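# Move the coaster can onto the turntable's orange spot

## Task

Pick up the can sitting on the coaster and set it upright on the orange spot of the turntable, without disturbing the other cans already standing on the turntable.

## Robot and tools

Robot: two six-joint arms, left_arm and right_arm, each ending in a two-finger gripper. The left gripper's fingers can fold: a part held near the fingertips (outer quarter of the pads) is squeezed normally, but one held closer to the palm may be pulled in, held loosely or squeezed too hard, and a fingertip pushed against a surface folds easily, so a later grip can fail. Right gripper fingers are rigid. The two arms must not press or bump into each other; closing one gripper on the other's fingers counts as such a press.

Frames: the scene frame has its origin at table-top height midway between the nominal arm bases, +x out over the table, +z up, left_arm on the +y side. Actual bases: left_arm at (+0.046, +0.690, 0) m, quat_wxyz (+1.000, 0, 0, -0.002); right_arm at (+0.095, -0.711, 0) m, quat_wxyz (+1.000, 0, 0, +0.010). Each arm's printed hand position, orientation and velocities are in that arm's own base frame; fixed cameras and the table use the scene frame. Printed hand values may be off by a few centimetres. The gripper's fingers point along its +z and open along its y; end_effector_position is the closed-pad point, fingertips extend about 33 mm past it (less when wide open).

The row: every movement command is a row of 18 numbers covering both arms: left_arm's 9 numbers, then right_arm's 9. Each arm's 9 are six absolute joint target angles in radians, in the order wrist roll, forearm roll, wrist pitch, elbow, shoulder, waist, followed by gripper position, force_limit, speed, each in [-1, 1]. Joint ranges (rad): elbow -2.792 to 2.792; every other joint -6.283 to 6.283. A target more than 0.010 rad beyond a range end (and beyond the current angle) is refused; near an end the joint is clipped and the result may say "joint sent to its limit". Gripper position is an absolute opening: +1 fully open (140 mm), pads touch near -0.8, -1 closes until blocked. force_limit sets squeeze (roughly 14 N at -1 up to 58 N at +1 for slow closes); speed sets finger speed (about 30 mm/s at -1, 250 at +1). Faster closes squeeze much harder. To keep an arm or gripper unchanged, resend its last numbers or its current "Joint targets"; a 0 is a real command.

Tools:
- execute_actions(actions, cameras): actions is a list of actions, each a table of up to 15 rows, one row per 1/30 s step; a short table repeats its last row. An empty list returns state plus all camera images. cameras lists names (cam_head_left, cam_head_right, cam_left_wrist, cam_right_wrist, or "all").
- move(target, speed, blend, stop_force, zero, blocking, cameras): target is one 18-number row or a list of up to 15 rows; joints travel together along a joint-space path to those absolute angles. speed is the top speed in rad/s of the joint with farthest to go (0.01 to 3.92, default 0.5), one value or one per target. blend (rad) rounds corners between listed targets; 0 stops at each. stop_force (10 to 80 N) ends an arm's path when its estimated push against the hand's motion rises that much above the zero; use it with slow speed to feel a surface, omit it when lifting away from contact. zero=true rezeroes before moving. blocking=false returns early while the move continues (not with stop_force). Keep finger numbers identical across a list when using stop_force. Moves do not avoid obstacles. The result adds a "move:" line: done, off_target, moving, held or fault, plus limits=held if steps were withheld.
- wait(seconds 0 to 10): lets the scene run with last commands held.
- stop(): brakes a running move; fingers continue.
- zoom_image(camera, region [x0,y0,x1,y1] pixels, max 504x504): closer look at the latest image of a camera; images are 672x504.
- finished_scene(scene): ends the current scene given its number; irreversible.

Results: Joint positions, Joint velocities ("within noise" when still), Joint targets (where joints are currently driven; plan from these), Tool commands, Joint torques, External joint torques, Flange force (gripper axes), Wrist depth (7x7 grid of mm distances per wrist camera, "-" = no value), end-effector pose and velocities, gripper position_measured (counts: 3 open, ~75 = 100 mm, 139 = 60 mm, 200 = 20 mm, 230 pads meet) and object_status: 0 moving, 1 blocked opening, 2 blocked closing (likely holding), 3 reached target or pads met. After closing with -1, confirm status 2 (it lags 0.2 to 1.7 s). To grip harder, raise force_limit and nudge position (e.g. -1 to -0.98). Calls return with their last 9 steps still running ("Kept back"); later commands should start from the final row's angles.

Hazards: a contact force of 144 N on an arm, or joint contact torque at its limit (wrist joints only about 32 to 34 N m, elbow 142, shoulder and waist 302), freezes that arm for 10 s. Arms are stiff, so commanding even slightly past a firm contact can fault. Overworked motors (holding loads, stretched poses, pushing against unreachable targets) overheat and brake the arm for 30 s or more; watch for MOTOR HOT. Avoid dropping the can, releasing it while moving, knocking over the other cans, hard hits, or twisting the wrist under load; nothing may end up off the table. Loose objects may occasionally be nudged by outside pushes. The can must stay upright on the spot after the robot lets go.

Each tool is called after ">>>" as name(argument=value, ...), one argument or row to a line, values as JSON.

## Session

>>> execute_actions(
  actions=[],
  cameras=["all"],
)

Scene clock: 0.00 s.
left_arm: end_effector_position=(+0.6677, -0.2143, +0.2595) position_measured=3 object_status=3 end_effector_quat_wxyz=(+0.035, +0.992, -0.070, +0.095) | right_arm: end_effector_position=(+0.4788, +1.0818, +0.3514) position_measured=3 object_status=3 end_effector_quat_wxyz=(-0.042, +0.787, +0.552, +0.273)
Joint names: [wrist roll, forearm roll, wrist pitch, elbow, shoulder, waist]
Joint positions: left_arm=[1.365 -0.016 1.044 1.727 0.169 -0.353] | right_arm=[1.564 -0.236 1.193 0.586 0.853 1.186]
Joint velocities: within noise
Joint torques (N m): no reading
External joint torques (N m): no reading
Flange force (N): no reading
Wrist depth (mm): cam_left_wrist=[1202 1214 1227 1273 1273 1280 398 / 371 375 377 384 392 398 404 / 374 381 388 395 400 408 416 / - 387 398 405 412 413 131 / - 404 411 417 424 431 113 / 409 413 421 429 436 441 429 / 420 424 434 442 450 455 408] | cam_right_wrist=[462 483 511 541 1665 1740 167 / 451 471 497 524 560 1653 172 / 441 460 484 511 541 1596 1740 / 430 137 472 498 526 1618 127 / - 148 459 484 515 538 116 / 412 429 450 472 499 526 1585 / 409 417 429 462 485 511 1563]
Joint targets: left_arm=[1.365 -0.016 1.044 1.727 0.169 -0.353] | right_arm=[1.564 -0.236 1.193 0.586 0.853 1.186]
Tool commands: left_gripper/position=+1.0 left_gripper/force_limit=+1.0 left_gripper/speed=+1.0 right_gripper/position=+1.0 right_gripper/force_limit=+1.0 right_gripper/speed=+1.0

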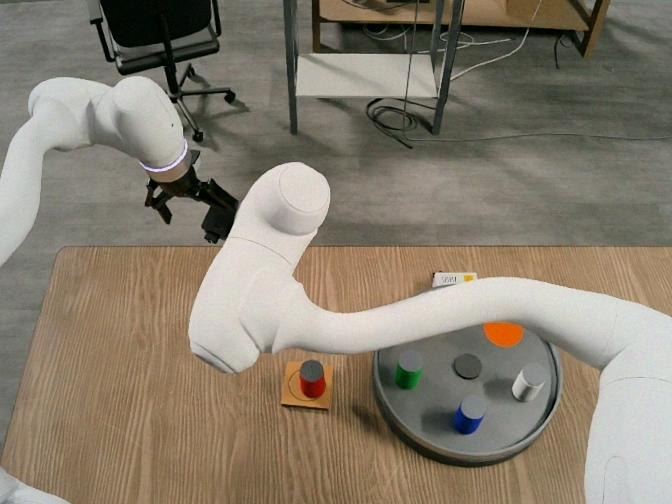

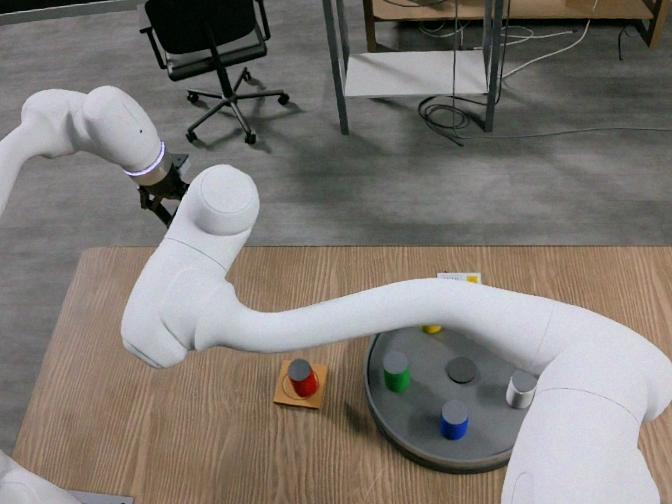

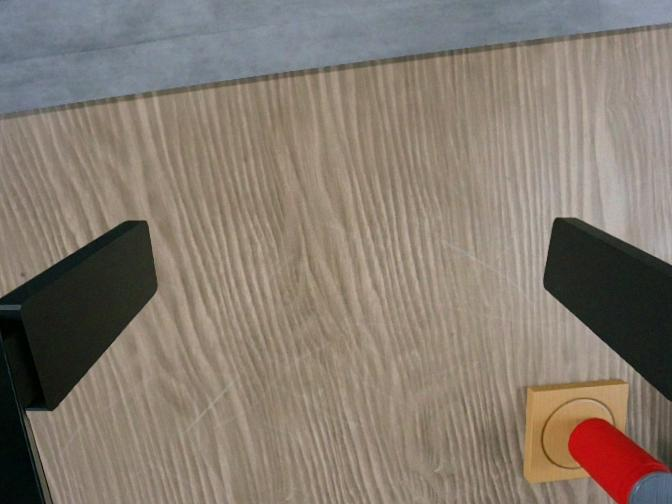

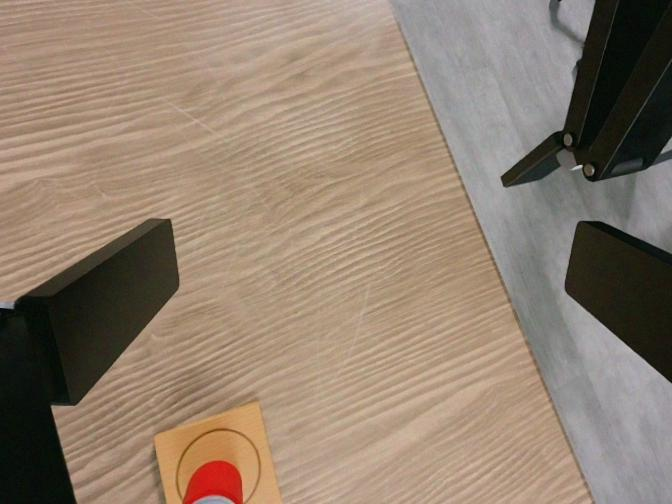

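>>> zoom_image(
  camera="cam_head_left",
  region=[260, 250, 600, 480],
)

>>> zoom_image(
  camera="cam_head_right",
  region=[260, 250, 600, 480],
)

>>> zoom_image(
  camera="cam_left_wrist",
  region=[420, 300, 672, 504],
)

>>> zoom_image(
  camera="cam_right_wrist",
  region=[100, 300, 352, 504],
)

Scaled by 1.482.

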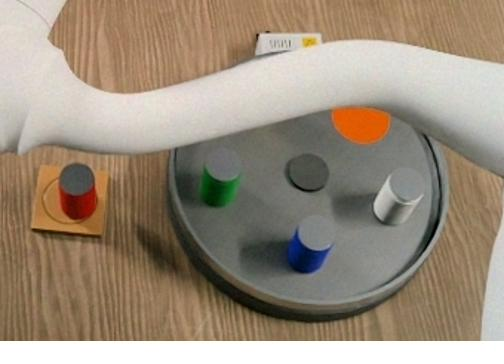

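Scaled by 1.482.

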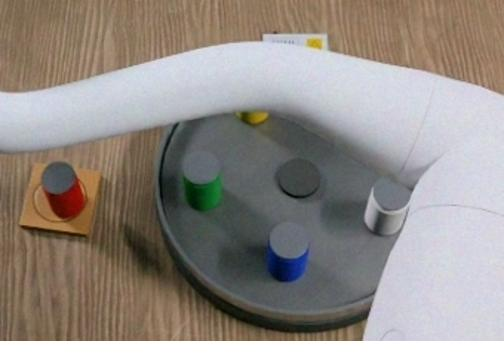

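Scaled by 2.000.

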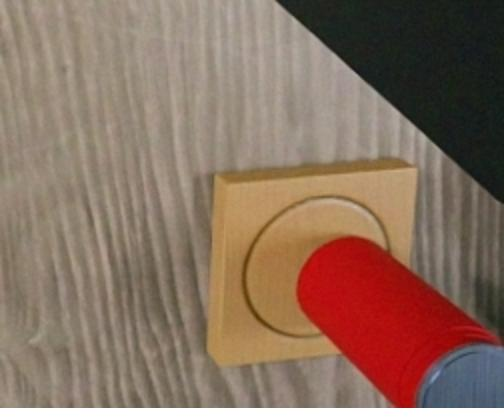

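Scaled by 2.000.

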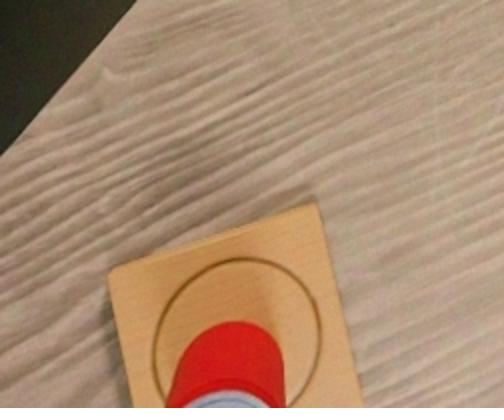

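>>> move(
  target=[
    [1.365, -0.016, 1.044, 1.727, 0.169, 0.3, 1.0, 1.0, 1.0, 1.564, 0.0, 1.533, 1.359, 0.250, 0.773, 1.0, 1.0, 1.0],
  ],
  speed=0.6,
  cameras=["all"],
)

Scene clock: 17.50 s.
left_arm: end_effector_position=(+0.6605, +0.2355, +0.2593) position_measured=3 object_status=3 end_effector_quat_wxyz=(+0.003, +0.962, +0.252, +0.101) | right_arm: end_effector_position=(+0.4855, +0.5218, +0.3993) position_measured=3 object_status=3 end_effector_quat_wxyz=(+0.000, +0.925, +0.380, +0.000)
Joint names: [wrist roll, forearm roll, wrist pitch, elbow, shoulder, waist]
Joint positions: left_arm=[1.365 -0.016 1.044 1.727 0.169 0.3] | right_arm=[1.564 0 1.533 1.359 0.25 0.773]
Joint torques (N m): left_arm=[0.26 3.62 -0.65 -38.44 -57.17 3.69] | right_arm=[0.53 4.51 -0.31 -40.77 -67.19 4.04]
External joint torques (N m): left_arm=[-0.26 0.43 0.06 -1.86 -0.68 -3.66] | right_arm=[-0.53 -0.14 0.26 -1.68 -1.38 -3.72]
Flange force (N): left_arm=[1.5 6.8 -2.2] | right_arm=[1.3 5.9 -3.4]
Wrist depth (mm): cam_left_wrist=[1202 1221 1240 1280 1287 1287 1323 / 1240 1253 1266 1287 1316 1331 1338 / 1260 1301 1294 401 399 411 1402 / - 1301 1338 406 410 413 131 / - 1362 1362 418 426 432 112 / 1394 1386 426 426 435 445 453 / 1428 1445 431 443 450 457 465] | cam_right_wrist=[467 428 419 420 464 470 1264 / 454 451 449 448 493 493 507 / 482 475 475 469 511 525 522 / 552 137 506 505 559 558 128 / - 148 525 595 596 592 116 / 654 645 641 637 637 636 636 / 695 693 691 687 689 681 677]
Joint targets: left_arm=[1.365 -0.016 1.044 1.727 0.169 0.300] | right_arm=[1.564 0.000 1.533 1.359 0.250 0.773]
move: done

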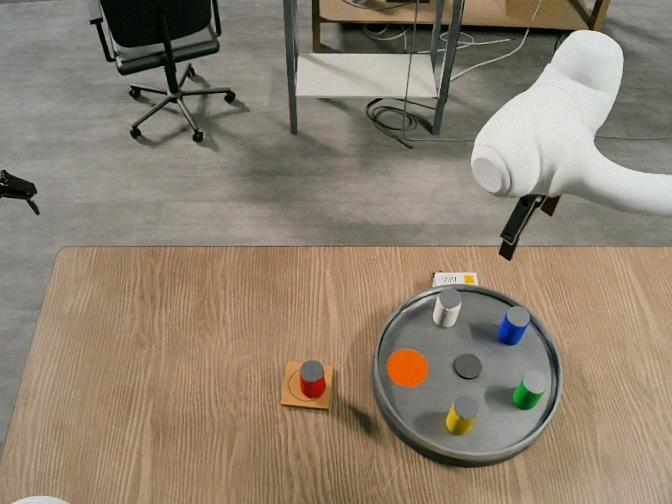

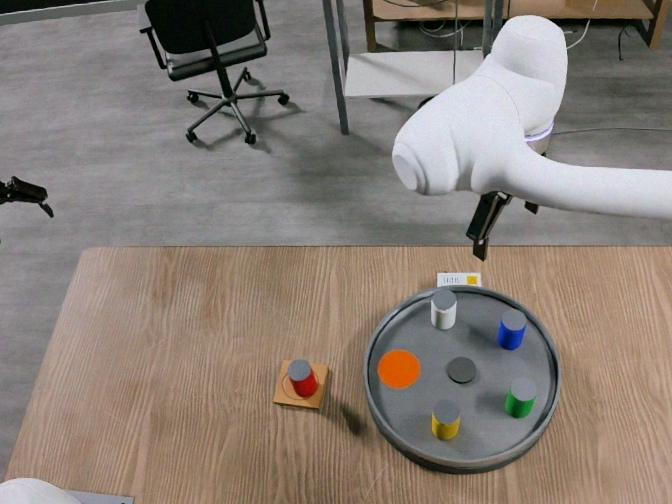

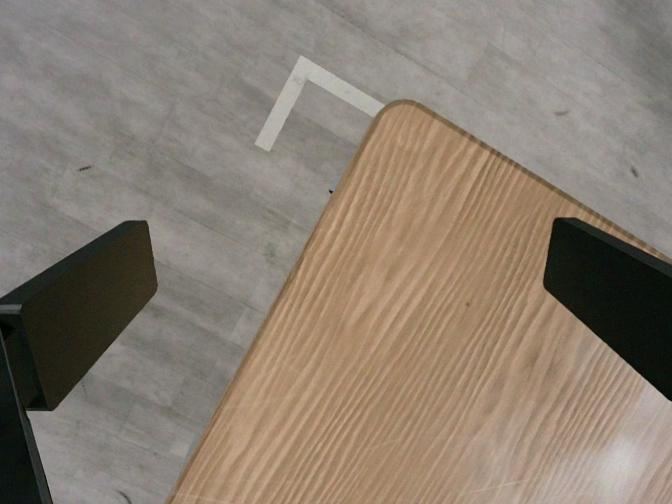

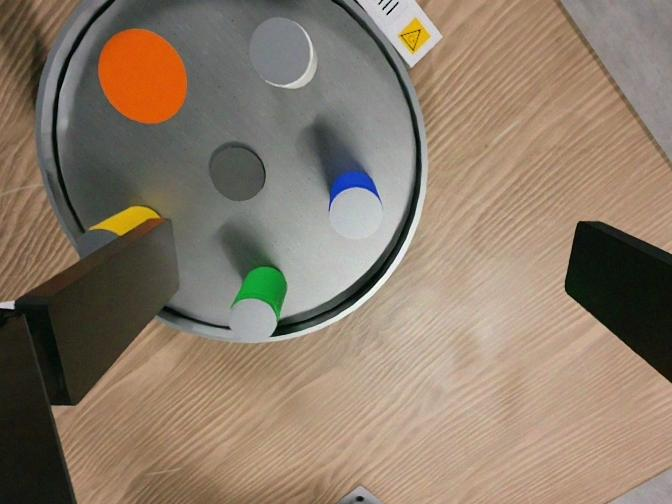

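>>> wait(
  seconds=0.5,
  cameras=["cam_head_left", "cam_head_right"],
)

>>> wait(
  seconds=1.0,
  cameras=["cam_head_left", "cam_head_right"],
)

>>> wait(
  seconds=2.0,
  cameras=["cam_head_left", "cam_head_right"],
)

Scene clock: 18.83 s.
left_arm: end_effector_position=(+0.6604, +0.2356, +0.2593) position_measured=3 object_status=3 end_effector_quat_wxyz=(+0.003, +0.962, +0.252, +0.101) | right_arm: end_effector_position=(+0.4855, +0.5218, +0.3993) position_measured=3 object_status=3 end_effector_quat_wxyz=(+0.000, +0.925, +0.380, +0.000)
Joint names: [wrist roll, forearm roll, wrist pitch, elbow, shoulder, waist]
Joint positions: left_arm=[1.365 -0.016 1.044 1.727 0.169 0.3] | right_arm=[1.564 0 1.533 1.359 0.25 0.773]
Joint torques (N m): left_arm=[0.3 3.68 -0.64 -38.45 -57.43 2.62] | right_arm=[0.61 4.43 -0.39 -40.71 -67.56 3.93]
External joint torques (N m): left_arm=[-0.3 0.38 0.04 -1.95 -0.32 -2.66] | right_arm=[-0.61 -0.1 0.33 -1.42 -0.01 -3.75]
Flange force (N): left_arm=[2.5 5.4 -2.0] | right_arm=[3.1 6.0 -3.0]
Wrist depth (mm): cam_left_wrist=[1190 1202 1233 1266 1294 1309 1331 / 1227 1266 1266 1287 1309 1362 1354 / 1246 1280 1323 400 403 414 1419 / - 1316 1354 406 410 412 131 / - 1362 1370 416 424 431 113 / 1370 1394 424 428 438 446 450 / 1428 1428 434 442 450 458 463] | cam_right_wrist=[467 427 423 425 473 469 1264 / 448 448 448 444 490 494 505 / 482 479 473 474 510 526 522 / 551 137 505 499 554 558 128 / - 148 532 598 595 593 116 / 648 639 641 643 637 630 641 / 691 693 689 683 681 679 679]
Joint targets: left_arm=[1.365 -0.016 1.044 1.727 0.169 0.300] | right_arm=[1.564 0.000 1.533 1.359 0.250 0.773]
Tool commands: left_gripper/position=+1.0 left_gripper/force_limit=+1.0 left_gripper/speed=+1.0 right_gripper/position=+1.0 right_gripper/force_limit=+1.0 right_gripper/speed=+1.0
wait: 0.50 s; at rest from the start
Images, in order (width x height): cam_head_left 672x504, cam_head_right 672x504.

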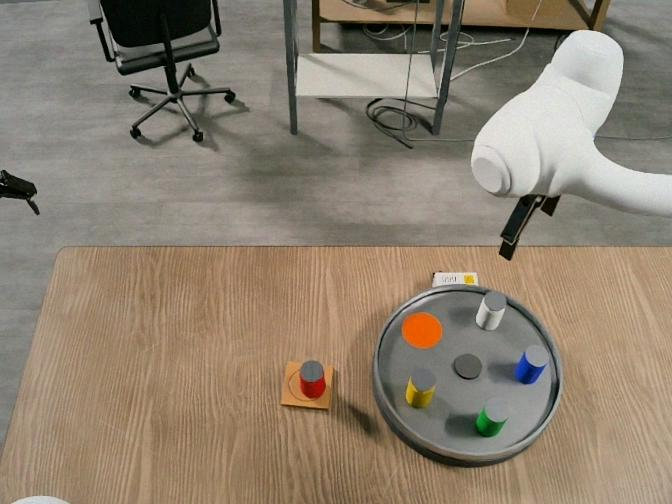

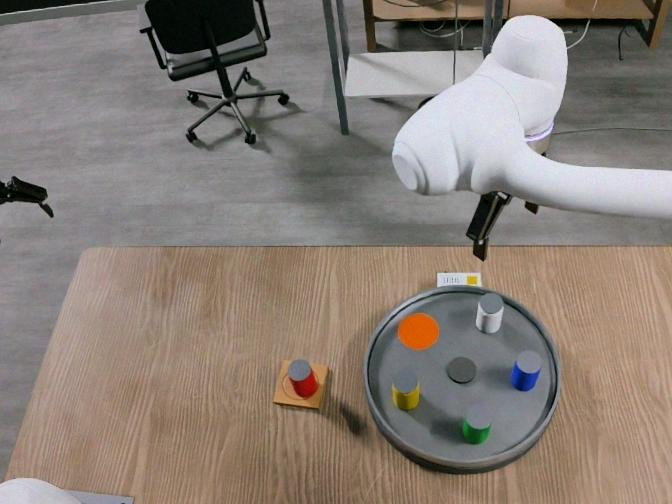

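Scene clock: 19.83 s.
left_arm: end_effector_position=(+0.6604, +0.2356, +0.2593) position_measured=3 object_status=3 end_effector_quat_wxyz=(+0.003, +0.962, +0.252, +0.101) | right_arm: end_effector_position=(+0.4855, +0.5218, +0.3993) position_measured=3 object_status=3 end_effector_quat_wxyz=(+0.000, +0.925, +0.380, +0.000)
Joint names: [wrist roll, forearm roll, wrist pitch, elbow, shoulder, waist]
Joint positions: left_arm=[1.365 -0.016 1.044 1.727 0.169 0.3] | right_arm=[1.564 0 1.533 1.359 0.25 0.773]
Joint torques (N m): left_arm=[0.32 3.66 -0.64 -38.37 -57.4 2.6] | right_arm=[0.58 4.5 -0.33 -40.78 -67.38 3.99]
External joint torques (N m): left_arm=[-0.32 0.39 0.05 -1.92 -0.27 -2.65] | right_arm=[-0.58 -0.13 0.28 -1.88 -1.67 -3.93]
Flange force (N): left_arm=[2.5 5.4 -1.9] | right_arm=[1.3 6.3 -3.8]
Wrist depth (mm): cam_left_wrist=[1190 1221 1246 1260 1280 1323 1323 / 1240 1253 1273 1294 1287 1338 1362 / 1273 1294 1294 401 401 412 1378 / - 1309 1346 405 410 413 131 / - 1354 1370 415 424 432 112 / 1370 1386 424 428 435 443 454 / 1419 1454 433 441 451 458 465] | cam_right_wrist=[468 423 427 426 467 471 1264 / 457 451 450 448 487 494 506 / 477 478 473 469 511 525 521 / 554 137 497 502 558 554 127 / - 148 522 593 593 592 116 / 652 641 643 637 636 632 645 / 689 687 689 683 681 677 681]
Joint targets: left_arm=[1.365 -0.016 1.044 1.727 0.169 0.300] | right_arm=[1.564 0.000 1.533 1.359 0.250 0.773]
Tool commands: left_gripper/position=+1.0 left_gripper/force_limit=+1.0 left_gripper/speed=+1.0 right_gripper/position=+1.0 right_gripper/force_limit=+1.0 right_gripper/speed=+1.0
wait: 1.00 s; at rest by 0.17 s
Images, in order (width x height): cam_head_left 672x504, cam_head_right 672x504.

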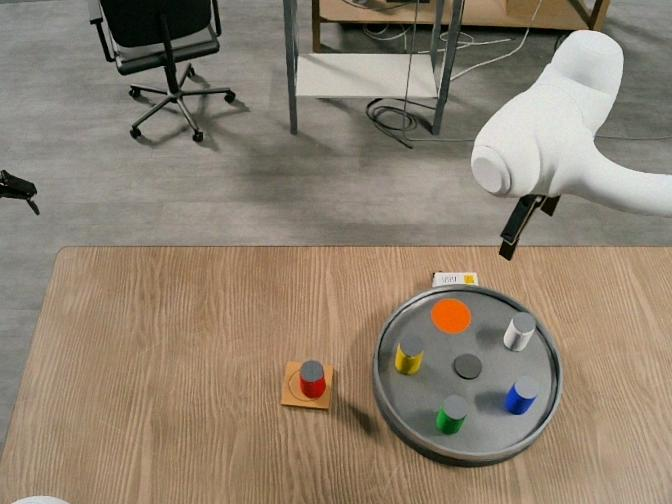

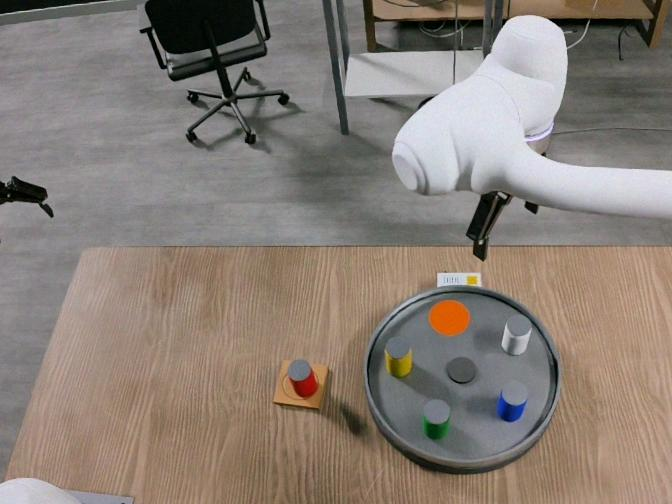

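Scene clock: 21.83 s.
left_arm: end_effector_position=(+0.6604, +0.2356, +0.2593) position_measured=3 object_status=3 end_effector_quat_wxyz=(+0.003, +0.962, +0.252, +0.101) | right_arm: end_effector_position=(+0.4855, +0.5218, +0.3993) position_measured=3 object_status=3 end_effector_quat_wxyz=(+0.000, +0.925, +0.380, +0.000)
Joint names: [wrist roll, forearm roll, wrist pitch, elbow, shoulder, waist]
Joint positions: left_arm=[1.365 -0.016 1.044 1.727 0.169 0.3] | right_arm=[1.564 0 1.533 1.359 0.25 0.773]
Joint torques (N m): left_arm=[0.29 3.64 -0.62 -38.33 -57.12 2.59] | right_arm=[0.54 4.48 -0.37 -40.83 -67.48 4.09]
External joint torques (N m): left_arm=[-0.29 0.4 0.03 -1.98 -0.56 -2.66] | right_arm=[-0.54 -0.16 0.32 -1.43 -0.37 -4.41]
Flange force (N): left_arm=[2.2 5.3 -2.2] | right_arm=[2.5 6.9 -3.0]
Wrist depth (mm): cam_left_wrist=[1221 1240 1233 1260 1273 1309 1338 / 1221 1260 1266 1309 1294 1331 1370 / 1273 1280 1294 401 403 412 1394 / - 1294 1316 406 412 415 131 / - 1346 1362 415 423 431 113 / 1394 1394 427 427 438 444 451 / 1394 1428 433 442 450 457 464] | cam_right_wrist=[467 422 418 421 472 471 1264 / 456 452 450 449 487 495 507 / 479 474 473 477 519 525 525 / 556 137 500 503 555 556 127 / - 148 527 598 598 592 116 / 646 641 641 639 636 632 639 / 691 685 687 685 687 683 677]
Joint targets: left_arm=[1.365 -0.016 1.044 1.727 0.169 0.300] | right_arm=[1.564 0.000 1.533 1.359 0.250 0.773]
Tool commands: left_gripper/position=+1.0 left_gripper/force_limit=+1.0 left_gripper/speed=+1.0 right_gripper/position=+1.0 right_gripper/force_limit=+1.0 right_gripper/speed=+1.0
wait: 2.00 s; at rest by 0.17 s
Images, in order (width x height): cam_head_left 672x504, cam_head_right 672x504.

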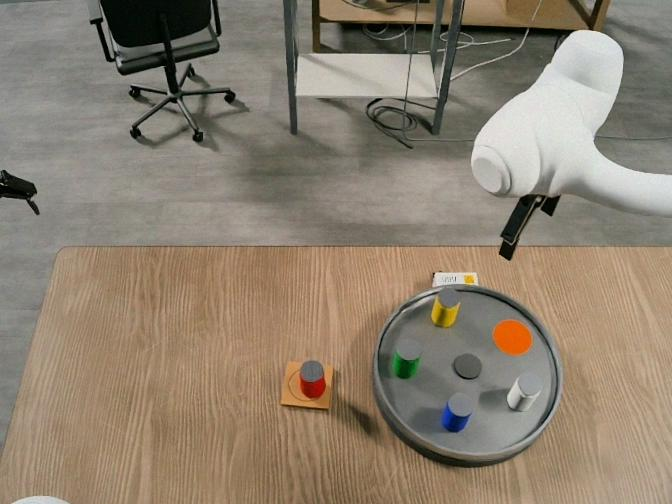

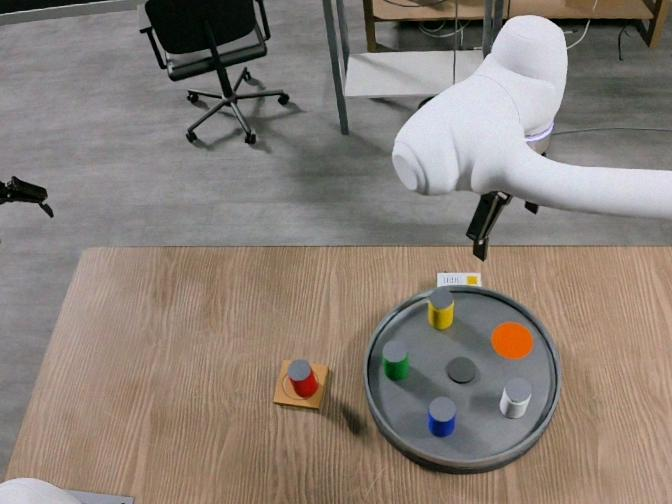

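>>> move(
  target=[
    [1.365, -0.016, 1.044, 1.727, 0.169, 0.3, 1.0, 1.0, 1.0, 1.7175, 0.0, 1.5379, 1.3328, 0.2709, 0.9263, 1.0, 1.0, 1.0],
  ],
  speed=0.4,
  cameras=["cam_head_left", "cam_right_wrist"],
)

>>> wait(
  seconds=1.0,
  cameras=["cam_head_left", "cam_right_wrist"],
)

>>> wait(
  seconds=1.0,
  cameras=["cam_head_left", "cam_right_wrist"],
)

>>> wait(
  seconds=1.0,
  cameras=["cam_head_left", "cam_right_wrist"],
)

Scene clock: 33.33 s.
left_arm: end_effector_position=(+0.6604, +0.2356, +0.2593) position_measured=3 object_status=3 end_effector_quat_wxyz=(+0.003, +0.962, +0.252, +0.101) | right_arm: end_effector_position=(+0.4078, +0.6000, +0.3990) position_measured=3 object_status=3 end_effector_quat_wxyz=(+0.000, +0.925, +0.380, +0.000)
Joint names: [wrist roll, forearm roll, wrist pitch, elbow, shoulder, waist]
Joint positions: left_arm=[1.365 -0.016 1.044 1.727 0.169 0.3] | right_arm=[1.717 0 1.538 1.333 0.271 0.926]
Joint torques (N m): left_arm=[0.29 3.63 -0.63 -38.46 -57.2 2.74] | right_arm=[0.58 4.49 -0.38 -40.82 -69.39 4.12]
External joint torques (N m): left_arm=[-0.29 0.43 0.04 -1.95 -0.69 -2.72] | right_arm=[-0.58 -0.15 0.34 -1.46 -0.93 -3.94]
Flange force (N): left_arm=[2.0 5.4 -2.3] | right_arm=[2.7 5.8 -3.2]
Wrist depth (mm): cam_left_wrist=[1196 1202 1260 1266 1280 1316 1331 / 1240 1246 1287 1287 1294 1346 1354 / 1246 1287 1323 402 399 412 1378 / - 1309 1316 407 413 412 131 / - 1362 1370 415 424 430 112 / 1394 1411 422 429 435 444 450 / 1411 1436 431 442 450 460 466] | cam_right_wrist=[479 471 422 422 424 459 470 / 502 488 451 449 440 485 494 / 532 516 467 472 474 485 522 / 550 137 505 498 492 543 127 / - 148 589 528 586 589 116 / 650 636 637 636 637 632 637 / 689 687 685 683 681 677 673]
Joint targets: left_arm=[1.365 -0.016 1.044 1.727 0.169 0.300] | right_arm=[1.717 0.000 1.538 1.333 0.271 0.926]
move: done
Images, in order (width x height): cam_head_left 672x504, cam_right_wrist 672x504.

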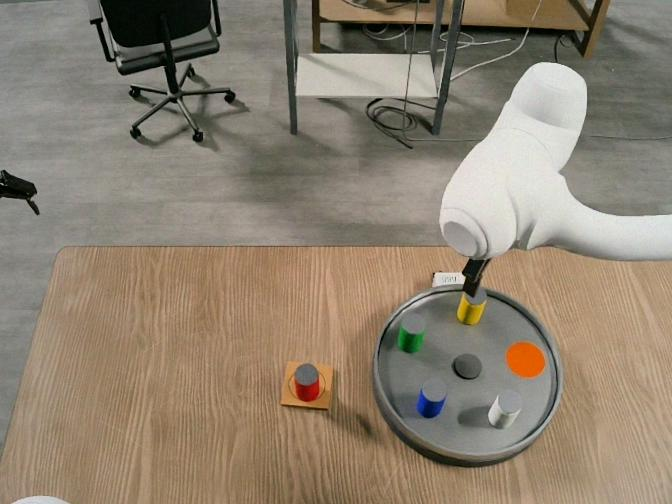

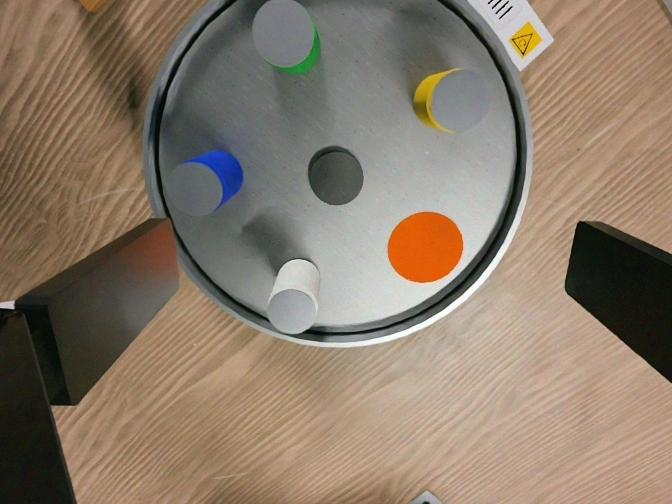

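Scene clock: 34.33 s.
left_arm: end_effector_position=(+0.6604, +0.2356, +0.2593) position_measured=3 object_status=3 end_effector_quat_wxyz=(+0.003, +0.962, +0.252, +0.101) | right_arm: end_effector_position=(+0.4078, +0.6000, +0.3990) position_measured=3 object_status=3 end_effector_quat_wxyz=(+0.000, +0.925, +0.380, +0.000)
Joint names: [wrist roll, forearm roll, wrist pitch, elbow, shoulder, waist]
Joint positions: left_arm=[1.365 -0.016 1.044 1.727 0.169 0.3] | right_arm=[1.717 0 1.538 1.333 0.271 0.926]
Joint torques (N m): left_arm=[0.28 3.67 -0.65 -38.4 -57.02 2.82] | right_arm=[0.6 4.46 -0.37 -40.7 -69.73 3.9]
External joint torques (N m): left_arm=[-0.28 0.4 0.06 -2.02 -0.93 -2.76] | right_arm=[-0.6 -0.16 0.31 -1.33 0.15 -4]
Flange force (N): left_arm=[1.8 5.4 -2.6] | right_arm=[4.1 5.6 -2.8]
Wrist depth (mm): cam_left_wrist=[1202 1227 1253 1266 1273 1323 1323 / 1240 1246 1280 1294 1280 1331 1386 / 1260 1266 1301 401 401 412 1411 / - 1294 1338 406 413 414 131 / - 1362 1362 415 424 430 112 / 1394 1402 423 429 435 448 452 / 1411 1428 436 442 450 461 466] | cam_right_wrist=[478 467 429 421 425 462 470 / 499 489 438 446 448 456 494 / 532 518 475 469 467 485 521 / 550 137 494 491 502 538 127 / - 148 587 532 592 592 116 / 646 639 639 636 629 629 636 / 687 691 687 683 681 675 673]
Joint targets: left_arm=[1.365 -0.016 1.044 1.727 0.169 0.300] | right_arm=[1.717 0.000 1.538 1.333 0.271 0.926]
Tool commands: left_gripper/position=+1.0 left_gripper/force_limit=+1.0 left_gripper/speed=+1.0 right_gripper/position=+1.0 right_gripper/force_limit=+1.0 right_gripper/speed=+1.0
wait: 1.00 s; at rest by 0.17 s
Images, in order (width x height): cam_head_left 672x504, cam_right_wrist 672x504.

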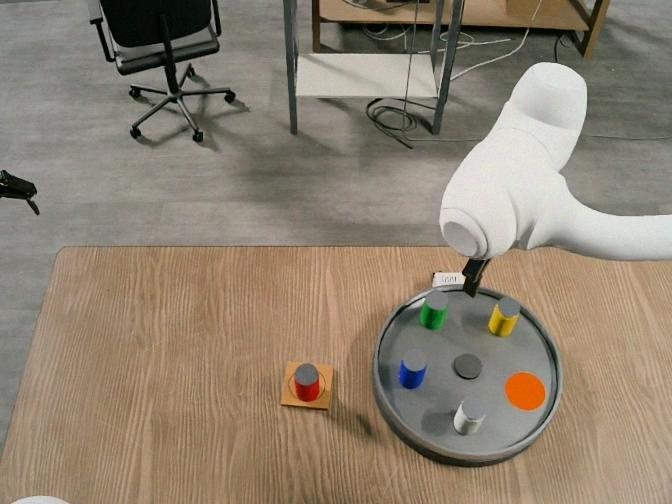

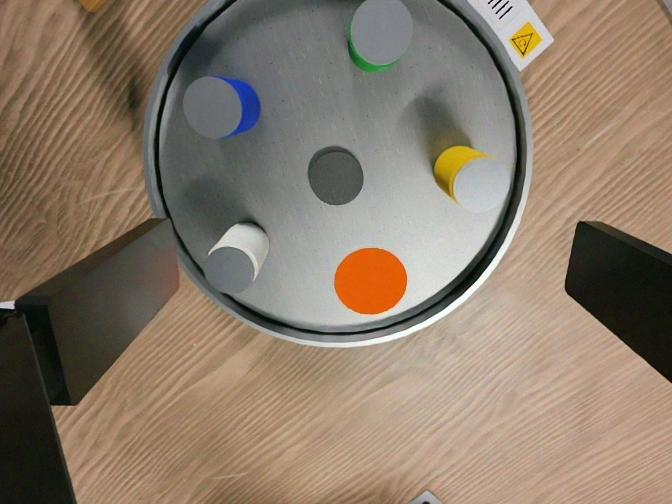

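Scene clock: 35.33 s.
left_arm: end_effector_position=(+0.6604, +0.2356, +0.2593) position_measured=3 object_status=3 end_effector_quat_wxyz=(+0.003, +0.962, +0.252, +0.101) | right_arm: end_effector_position=(+0.4078, +0.6000, +0.3990) position_measured=3 object_status=3 end_effector_quat_wxyz=(+0.000, +0.925, +0.380, +0.000)
Joint names: [wrist roll, forearm roll, wrist pitch, elbow, shoulder, waist]
Joint positions: left_arm=[1.365 -0.016 1.044 1.727 0.169 0.3] | right_arm=[1.718 0 1.538 1.333 0.271 0.926]
Joint torques (N m): left_arm=[0.31 3.67 -0.65 -38.44 -57.18 2.55] | right_arm=[0.56 4.48 -0.35 -40.84 -69.26 4.12]
External joint torques (N m): left_arm=[-0.31 0.39 0.05 -2.03 -0.77 -2.63] | right_arm=[-0.56 -0.09 0.3 -1.91 -2.13 -3.9]
Flange force (N): left_arm=[2.1 5.3 -2.4] | right_arm=[1.6 5.9 -3.9]
Wrist depth (mm): cam_left_wrist=[1202 1233 1233 1246 1273 1287 1301 / 1240 1253 1266 1280 1301 1354 1362 / 1253 1301 1309 399 402 413 1402 / - 1294 1331 406 413 414 131 / - 1338 1378 419 424 430 112 / 1378 1402 424 428 436 446 452 / 1419 1445 433 443 449 459 466] | cam_right_wrist=[477 468 425 425 420 460 468 / 502 490 450 448 443 458 493 / 528 526 464 476 473 483 525 / 547 137 506 494 490 543 128 / - 148 590 539 581 593 116 / 654 641 639 632 634 634 639 / 683 685 681 681 683 677 679]
Joint targets: left_arm=[1.365 -0.016 1.044 1.727 0.169 0.300] | right_arm=[1.717 0.000 1.538 1.333 0.271 0.926]
Tool commands: left_gripper/position=+1.0 left_gripper/force_limit=+1.0 left_gripper/speed=+1.0 right_gripper/position=+1.0 right_gripper/force_limit=+1.0 right_gripper/speed=+1.0
wait: 1.00 s; at rest by 0.17 s
Images, in order (width x height): cam_head_left 672x504, cam_right_wrist 672x504.

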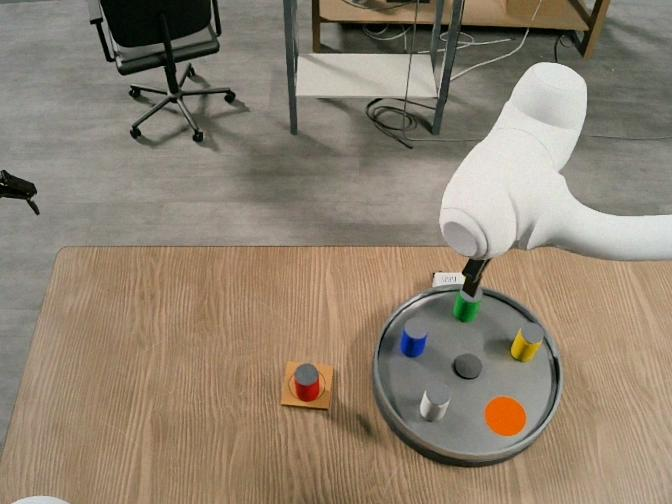

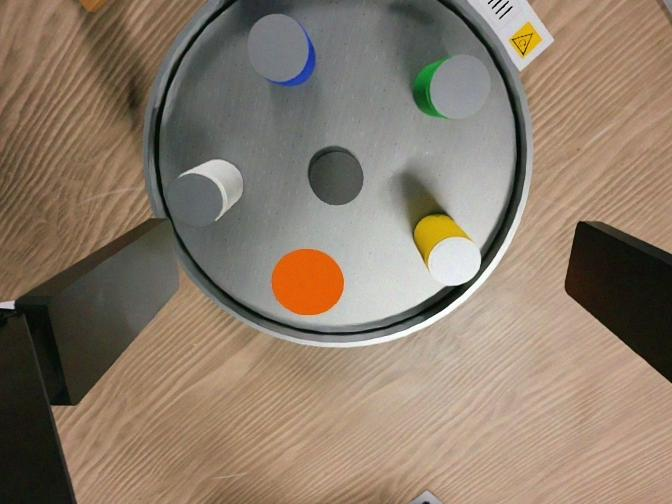

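Scene clock: 36.33 s.
left_arm: end_effector_position=(+0.6604, +0.2356, +0.2593) position_measured=3 object_status=3 end_effector_quat_wxyz=(+0.003, +0.962, +0.252, +0.101) | right_arm: end_effector_position=(+0.4078, +0.6000, +0.3990) position_measured=3 object_status=3 end_effector_quat_wxyz=(+0.000, +0.925, +0.380, +0.000)
Joint names: [wrist roll, forearm roll, wrist pitch, elbow, shoulder, waist]
Joint positions: left_arm=[1.365 -0.016 1.044 1.727 0.169 0.3] | right_arm=[1.717 0 1.538 1.333 0.271 0.926]
Joint torques (N m): left_arm=[0.27 3.64 -0.66 -38.4 -57.14 2.68] | right_arm=[0.58 4.44 -0.37 -40.83 -69.41 3.99]
External joint torques (N m): left_arm=[-0.27 0.43 0.06 -2.15 -0.88 -2.59] | right_arm=[-0.58 -0.1 0.32 -1.64 -1.14 -4.11]
Flange force (N): left_arm=[2.2 5.2 -2.6] | right_arm=[2.7 6.1 -3.4]
Wrist depth (mm): cam_left_wrist=[1208 1214 1253 1253 1301 1294 1309 / 1221 1260 1287 1309 1301 1323 1370 / 1266 1273 1316 402 401 412 1394 / - 1309 1331 406 412 412 131 / - 1338 1338 415 423 432 112 / 1378 1394 427 428 437 445 453 / 1419 1419 432 440 450 457 464] | cam_right_wrist=[476 472 425 425 424 466 470 / 503 492 440 447 447 455 495 / 534 519 476 468 468 484 526 / 551 137 503 505 500 541 128 / - 148 592 529 590 592 116 / 650 643 639 636 634 634 637 / 687 687 685 683 677 675 677]
Joint targets: left_arm=[1.365 -0.016 1.044 1.727 0.169 0.300] | right_arm=[1.717 0.000 1.538 1.333 0.271 0.926]
Tool commands: left_gripper/position=+1.0 left_gripper/force_limit=+1.0 left_gripper/speed=+1.0 right_gripper/position=+1.0 right_gripper/force_limit=+1.0 right_gripper/speed=+1.0
wait: 1.00 s; at rest by 0.17 s
Images, in order (width x height): cam_head_left 672x504, cam_right_wrist 672x504.

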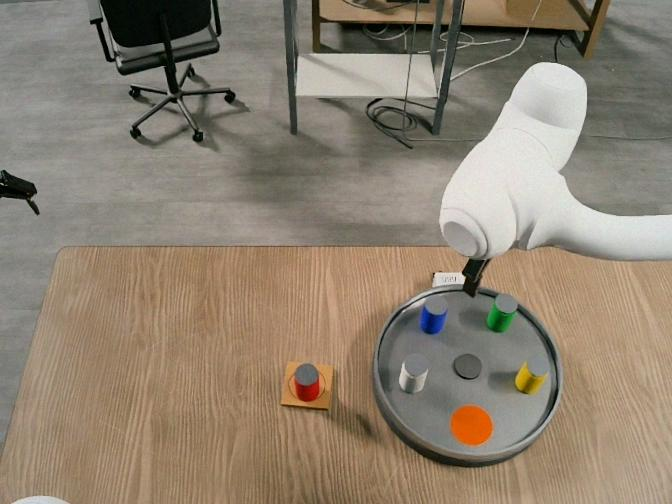

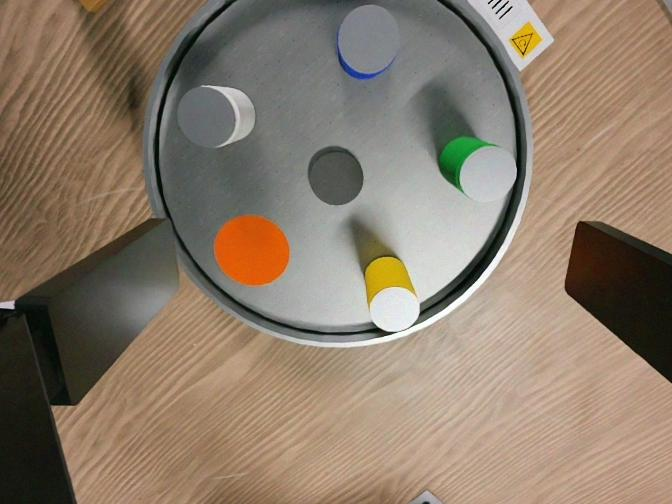

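>>> zoom_image(
  camera="cam_right_wrist",
  region=[140, 0, 540, 360],
)

>>> zoom_image(
  camera="cam_head_left",
  region=[360, 260, 580, 480],
)

>>> zoom_image(
  camera="cam_head_left",
  region=[260, 330, 360, 430],
)

Scaled by 1.260.

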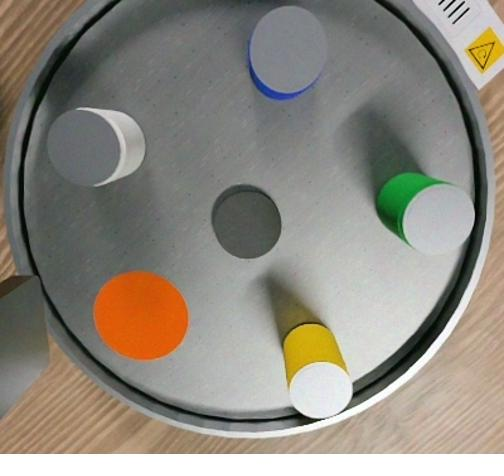

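Scaled by 2.291.

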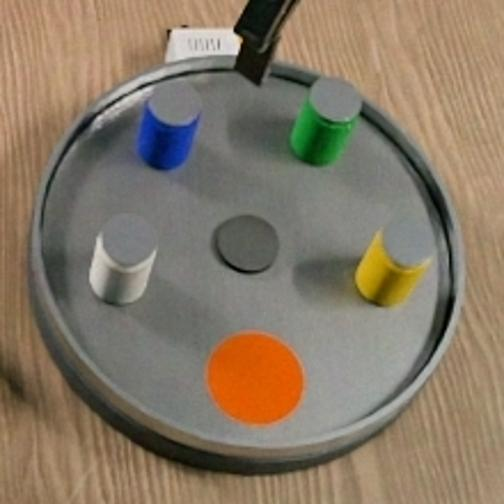

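Scaled by 5.040.

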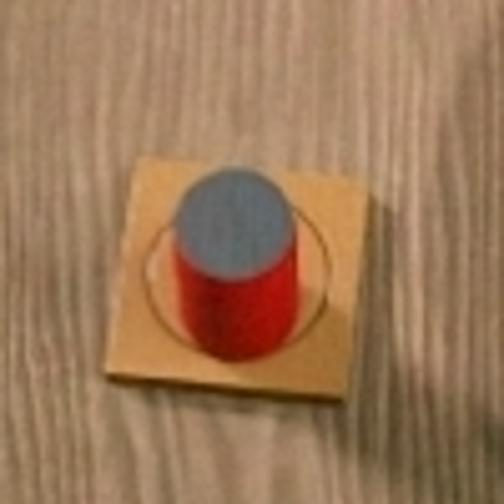

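>>> move(
  target=[
    [1.4, 0, 1, 1.7, 0.2, 0.3, 1.0, 1.0, 1.0, 1.571, 0.0, 1.6604, 0.6329, 0.8483, 1.1584, 1.0, 1.0, 1.0],
  ],
  speed=0.5,
  cameras=["cam_head_left", "cam_head_right", "cam_right_wrist"],
)

Scene clock: 55.23 s.
left_arm: end_effector_position=(+0.6888, +0.2492, +0.2566) position_measured=3 object_status=3 end_effector_quat_wxyz=(-0.008, +0.965, +0.232, +0.120) | right_arm: end_effector_position=(+0.3779, +0.9500, +0.2800) position_measured=3 object_status=3 end_effector_quat_wxyz=(+0.000, +0.837, +0.547, +0.000)
Joint names: [wrist roll, forearm roll, wrist pitch, elbow, shoulder, waist]
Joint positions: left_arm=[1.4 0 1 1.7 0.2 0.3] | right_arm=[1.571 0 1.66 0.633 0.848 1.158]
Joint torques (N m): left_arm=[0.32 3.7 -0.73 -38.48 -60.58 2.84] | right_arm=[0.56 4.42 -0.38 -40.57 -118.01 3.33]
External joint torques (N m): left_arm=[-0.32 0.39 0.03 -1.93 -0.46 -2.89] | right_arm=[-0.56 -0.11 0.32 -1.4 -1.9 -3.09]
Flange force (N): left_arm=[2.6 5.5 -1.9] | right_arm=[2.5 3.5 -3.3]
Wrist depth (mm): cam_left_wrist=[1214 1240 1260 1273 1287 1309 1331 / 1233 1266 1301 1301 1309 1338 1362 / 1287 1294 1273 1323 399 1370 1370 / - 1287 1331 403 405 408 131 / - 1338 1362 408 413 419 112 / 1370 1378 1370 417 422 431 433 / 1386 1378 421 427 432 437 444] | cam_right_wrist=[370 368 368 366 366 366 366 / 391 388 386 381 384 385 382 / 411 410 407 385 407 405 406 / 428 137 433 433 432 426 128 / - 148 462 455 405 404 116 / 504 494 493 432 421 414 414 / 532 532 529 456 452 454 437]
Joint targets: left_arm=[1.400 0.000 1.000 1.700 0.200 0.300] | right_arm=[1.571 0.000 1.660 0.633 0.848 1.158]
move: done
Images, in order (width x height): cam_head_left 672x504, cam_head_right 672x504, cam_right_wrist 672x504.

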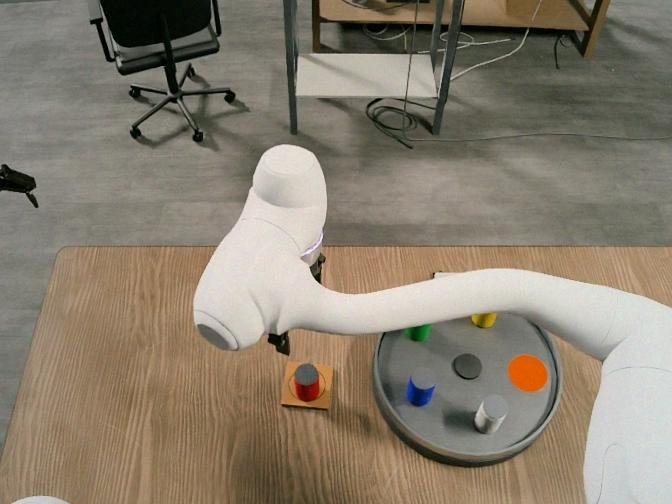

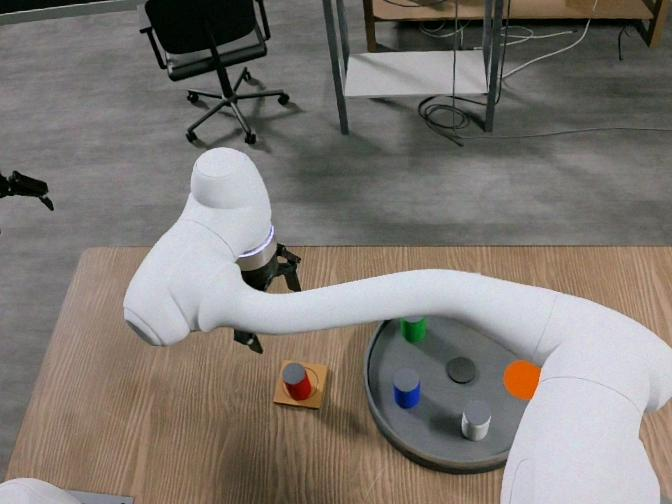

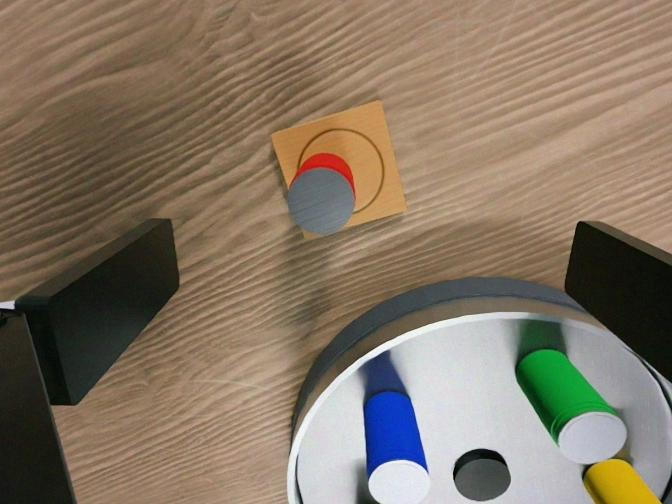

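>>> move(
  target=[
    [1.4, 0, 1, 1.7, 0.2, 0.3, 1.0, 1.0, 1.0, 1.571, 0.0, 1.5147, 0.7819, 0.8450, 1.1584, 1.0, 1.0, 1.0],
  ],
  speed=0.3,
  cameras=["cam_right_wrist"],
)

Scene clock: 58.17 s.
left_arm: end_effector_position=(+0.6888, +0.2492, +0.2566) position_measured=3 object_status=3 end_effector_quat_wxyz=(-0.008, +0.965, +0.232, +0.120) | right_arm: end_effector_position=(+0.3779, +0.9500, +0.2003) position_measured=3 object_status=3 end_effector_quat_wxyz=(+0.000, +0.837, +0.547, +0.000)
Joint names: [wrist roll, forearm roll, wrist pitch, elbow, shoulder, waist]
Joint positions: left_arm=[1.4 0 1 1.7 0.2 0.3] | right_arm=[1.571 0 1.515 0.782 0.845 1.158]
Joint torques (N m): left_arm=[0.31 3.68 -0.76 -38.5 -60.5 2.67] | right_arm=[0.57 4.43 -0.37 -40.9 -117.96 3.96]
External joint torques (N m): left_arm=[-0.31 0.43 0.05 -2.08 -0.68 -2.56] | right_arm=[-0.57 -0.11 0.31 -1.16 -1.77 -3.8]
Flange force (N): left_arm=[2.8 5.0 -2.2] | right_arm=[1.4 4.2 -2.6]
Wrist depth (mm): cam_left_wrist=[1214 1240 1273 1266 1301 1294 1331 / 1253 1266 1280 1280 1316 1346 1354 / 1280 1294 1294 1331 401 1354 1386 / - 1294 1338 403 405 407 131 / - 1331 1354 407 413 419 112 / 1386 1354 1354 418 424 430 433 / 1370 1378 423 424 433 439 443] | cam_right_wrist=[298 298 296 294 293 294 293 / 314 313 312 306 310 311 309 / 331 331 326 297 323 326 326 / 344 137 352 330 347 346 128 / - 148 373 373 362 330 116 / 408 402 401 360 333 332 336 / 433 432 432 361 333 352 346]
Joint targets: left_arm=[1.400 0.000 1.000 1.700 0.200 0.300] | right_arm=[1.571 0.000 1.515 0.782 0.845 1.158]
move: done
Images, in order (width x height): cam_right_wrist 672x504.

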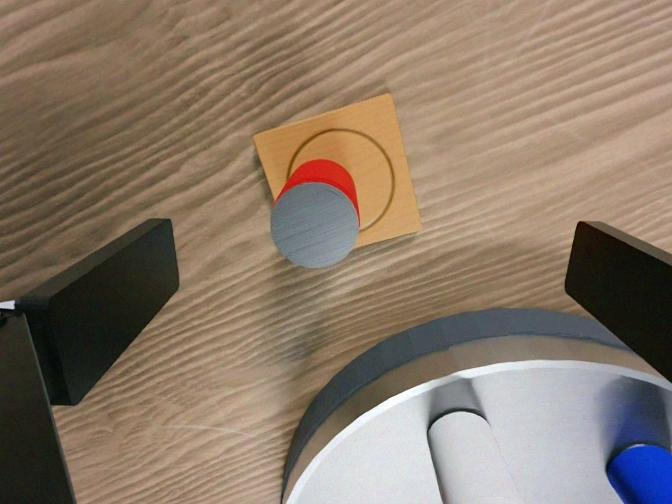

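>>> move(
  target=[
    [1.4, 0, 1, 1.7, 0.2, 0.3, 1.0, 1.0, 1.0, 1.5982, 0.0, 1.4235, 0.8962, 0.8219, 1.1850, 1.0, 1.0, 1.0],
  ],
  speed=0.3,
  cameras=["cam_right_wrist", "cam_head_left", "cam_head_right"],
)

Scene clock: 61.97 s.
left_arm: end_effector_position=(+0.6888, +0.2492, +0.2566) position_measured=3 object_status=3 end_effector_quat_wxyz=(-0.008, +0.965, +0.232, +0.120) | right_arm: end_effector_position=(+0.3470, +0.9460, +0.1601) position_measured=3 object_status=3 end_effector_quat_wxyz=(+0.000, +0.837, +0.547, +0.000)
Joint names: [wrist roll, forearm roll, wrist pitch, elbow, shoulder, waist]
Joint positions: left_arm=[1.4 0 1 1.7 0.2 0.3] | right_arm=[1.598 0 1.424 0.896 0.822 1.185]
Joint torques (N m): left_arm=[0.3 3.65 -0.77 -38.53 -60.43 2.56] | right_arm=[0.61 4.46 -0.36 -40.73 -116.12 3.31]
External joint torques (N m): left_arm=[-0.3 0.43 0.07 -1.82 -0.56 -2.56] | right_arm=[-0.61 -0.18 0.3 -1.05 -1.84 -3.39]
Flange force (N): left_arm=[2.4 5.0 -2.0] | right_arm=[0.8 3.9 -2.3]
Wrist depth (mm): cam_left_wrist=[1214 1240 1246 1260 1301 1316 1338 / 1253 1273 1266 1301 1323 1331 1346 / 1273 1273 1301 1346 399 1346 1378 / - 1301 1323 405 407 408 131 / - 1338 1354 406 412 420 112 / 1362 1362 1362 417 422 428 433 / 1402 1386 421 426 431 438 444] | cam_right_wrist=[262 261 260 259 259 259 258 / 275 275 275 268 265 272 272 / 292 290 290 202 274 288 287 / 306 137 308 205 307 306 127 / - 148 331 328 326 315 116 / 359 353 352 345 291 284 288 / 380 381 378 318 300 306 304]
Joint targets: left_arm=[1.400 0.000 1.000 1.700 0.200 0.300] | right_arm=[1.598 0.000 1.424 0.896 0.822 1.185]
move: done
Images, in order (width x height): cam_head_left 672x504, cam_head_right 672x504, cam_right_wrist 672x504.

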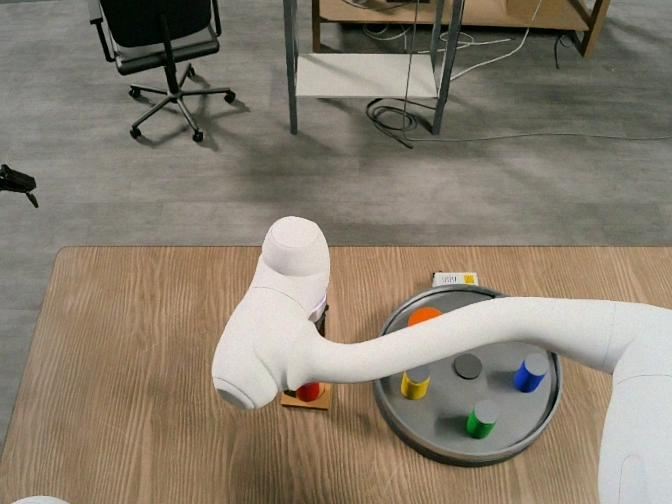

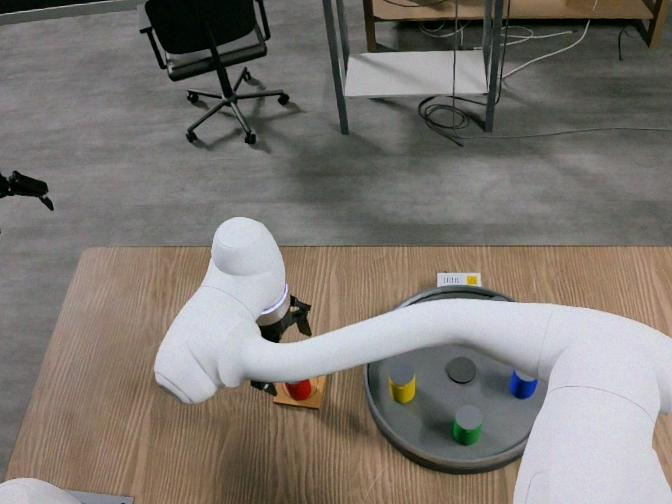

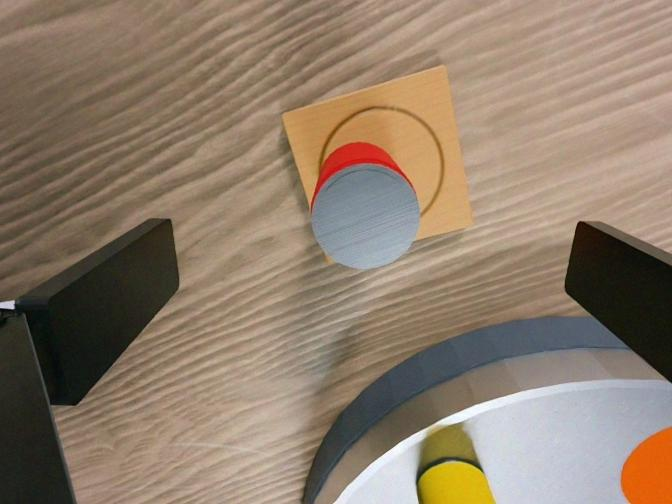

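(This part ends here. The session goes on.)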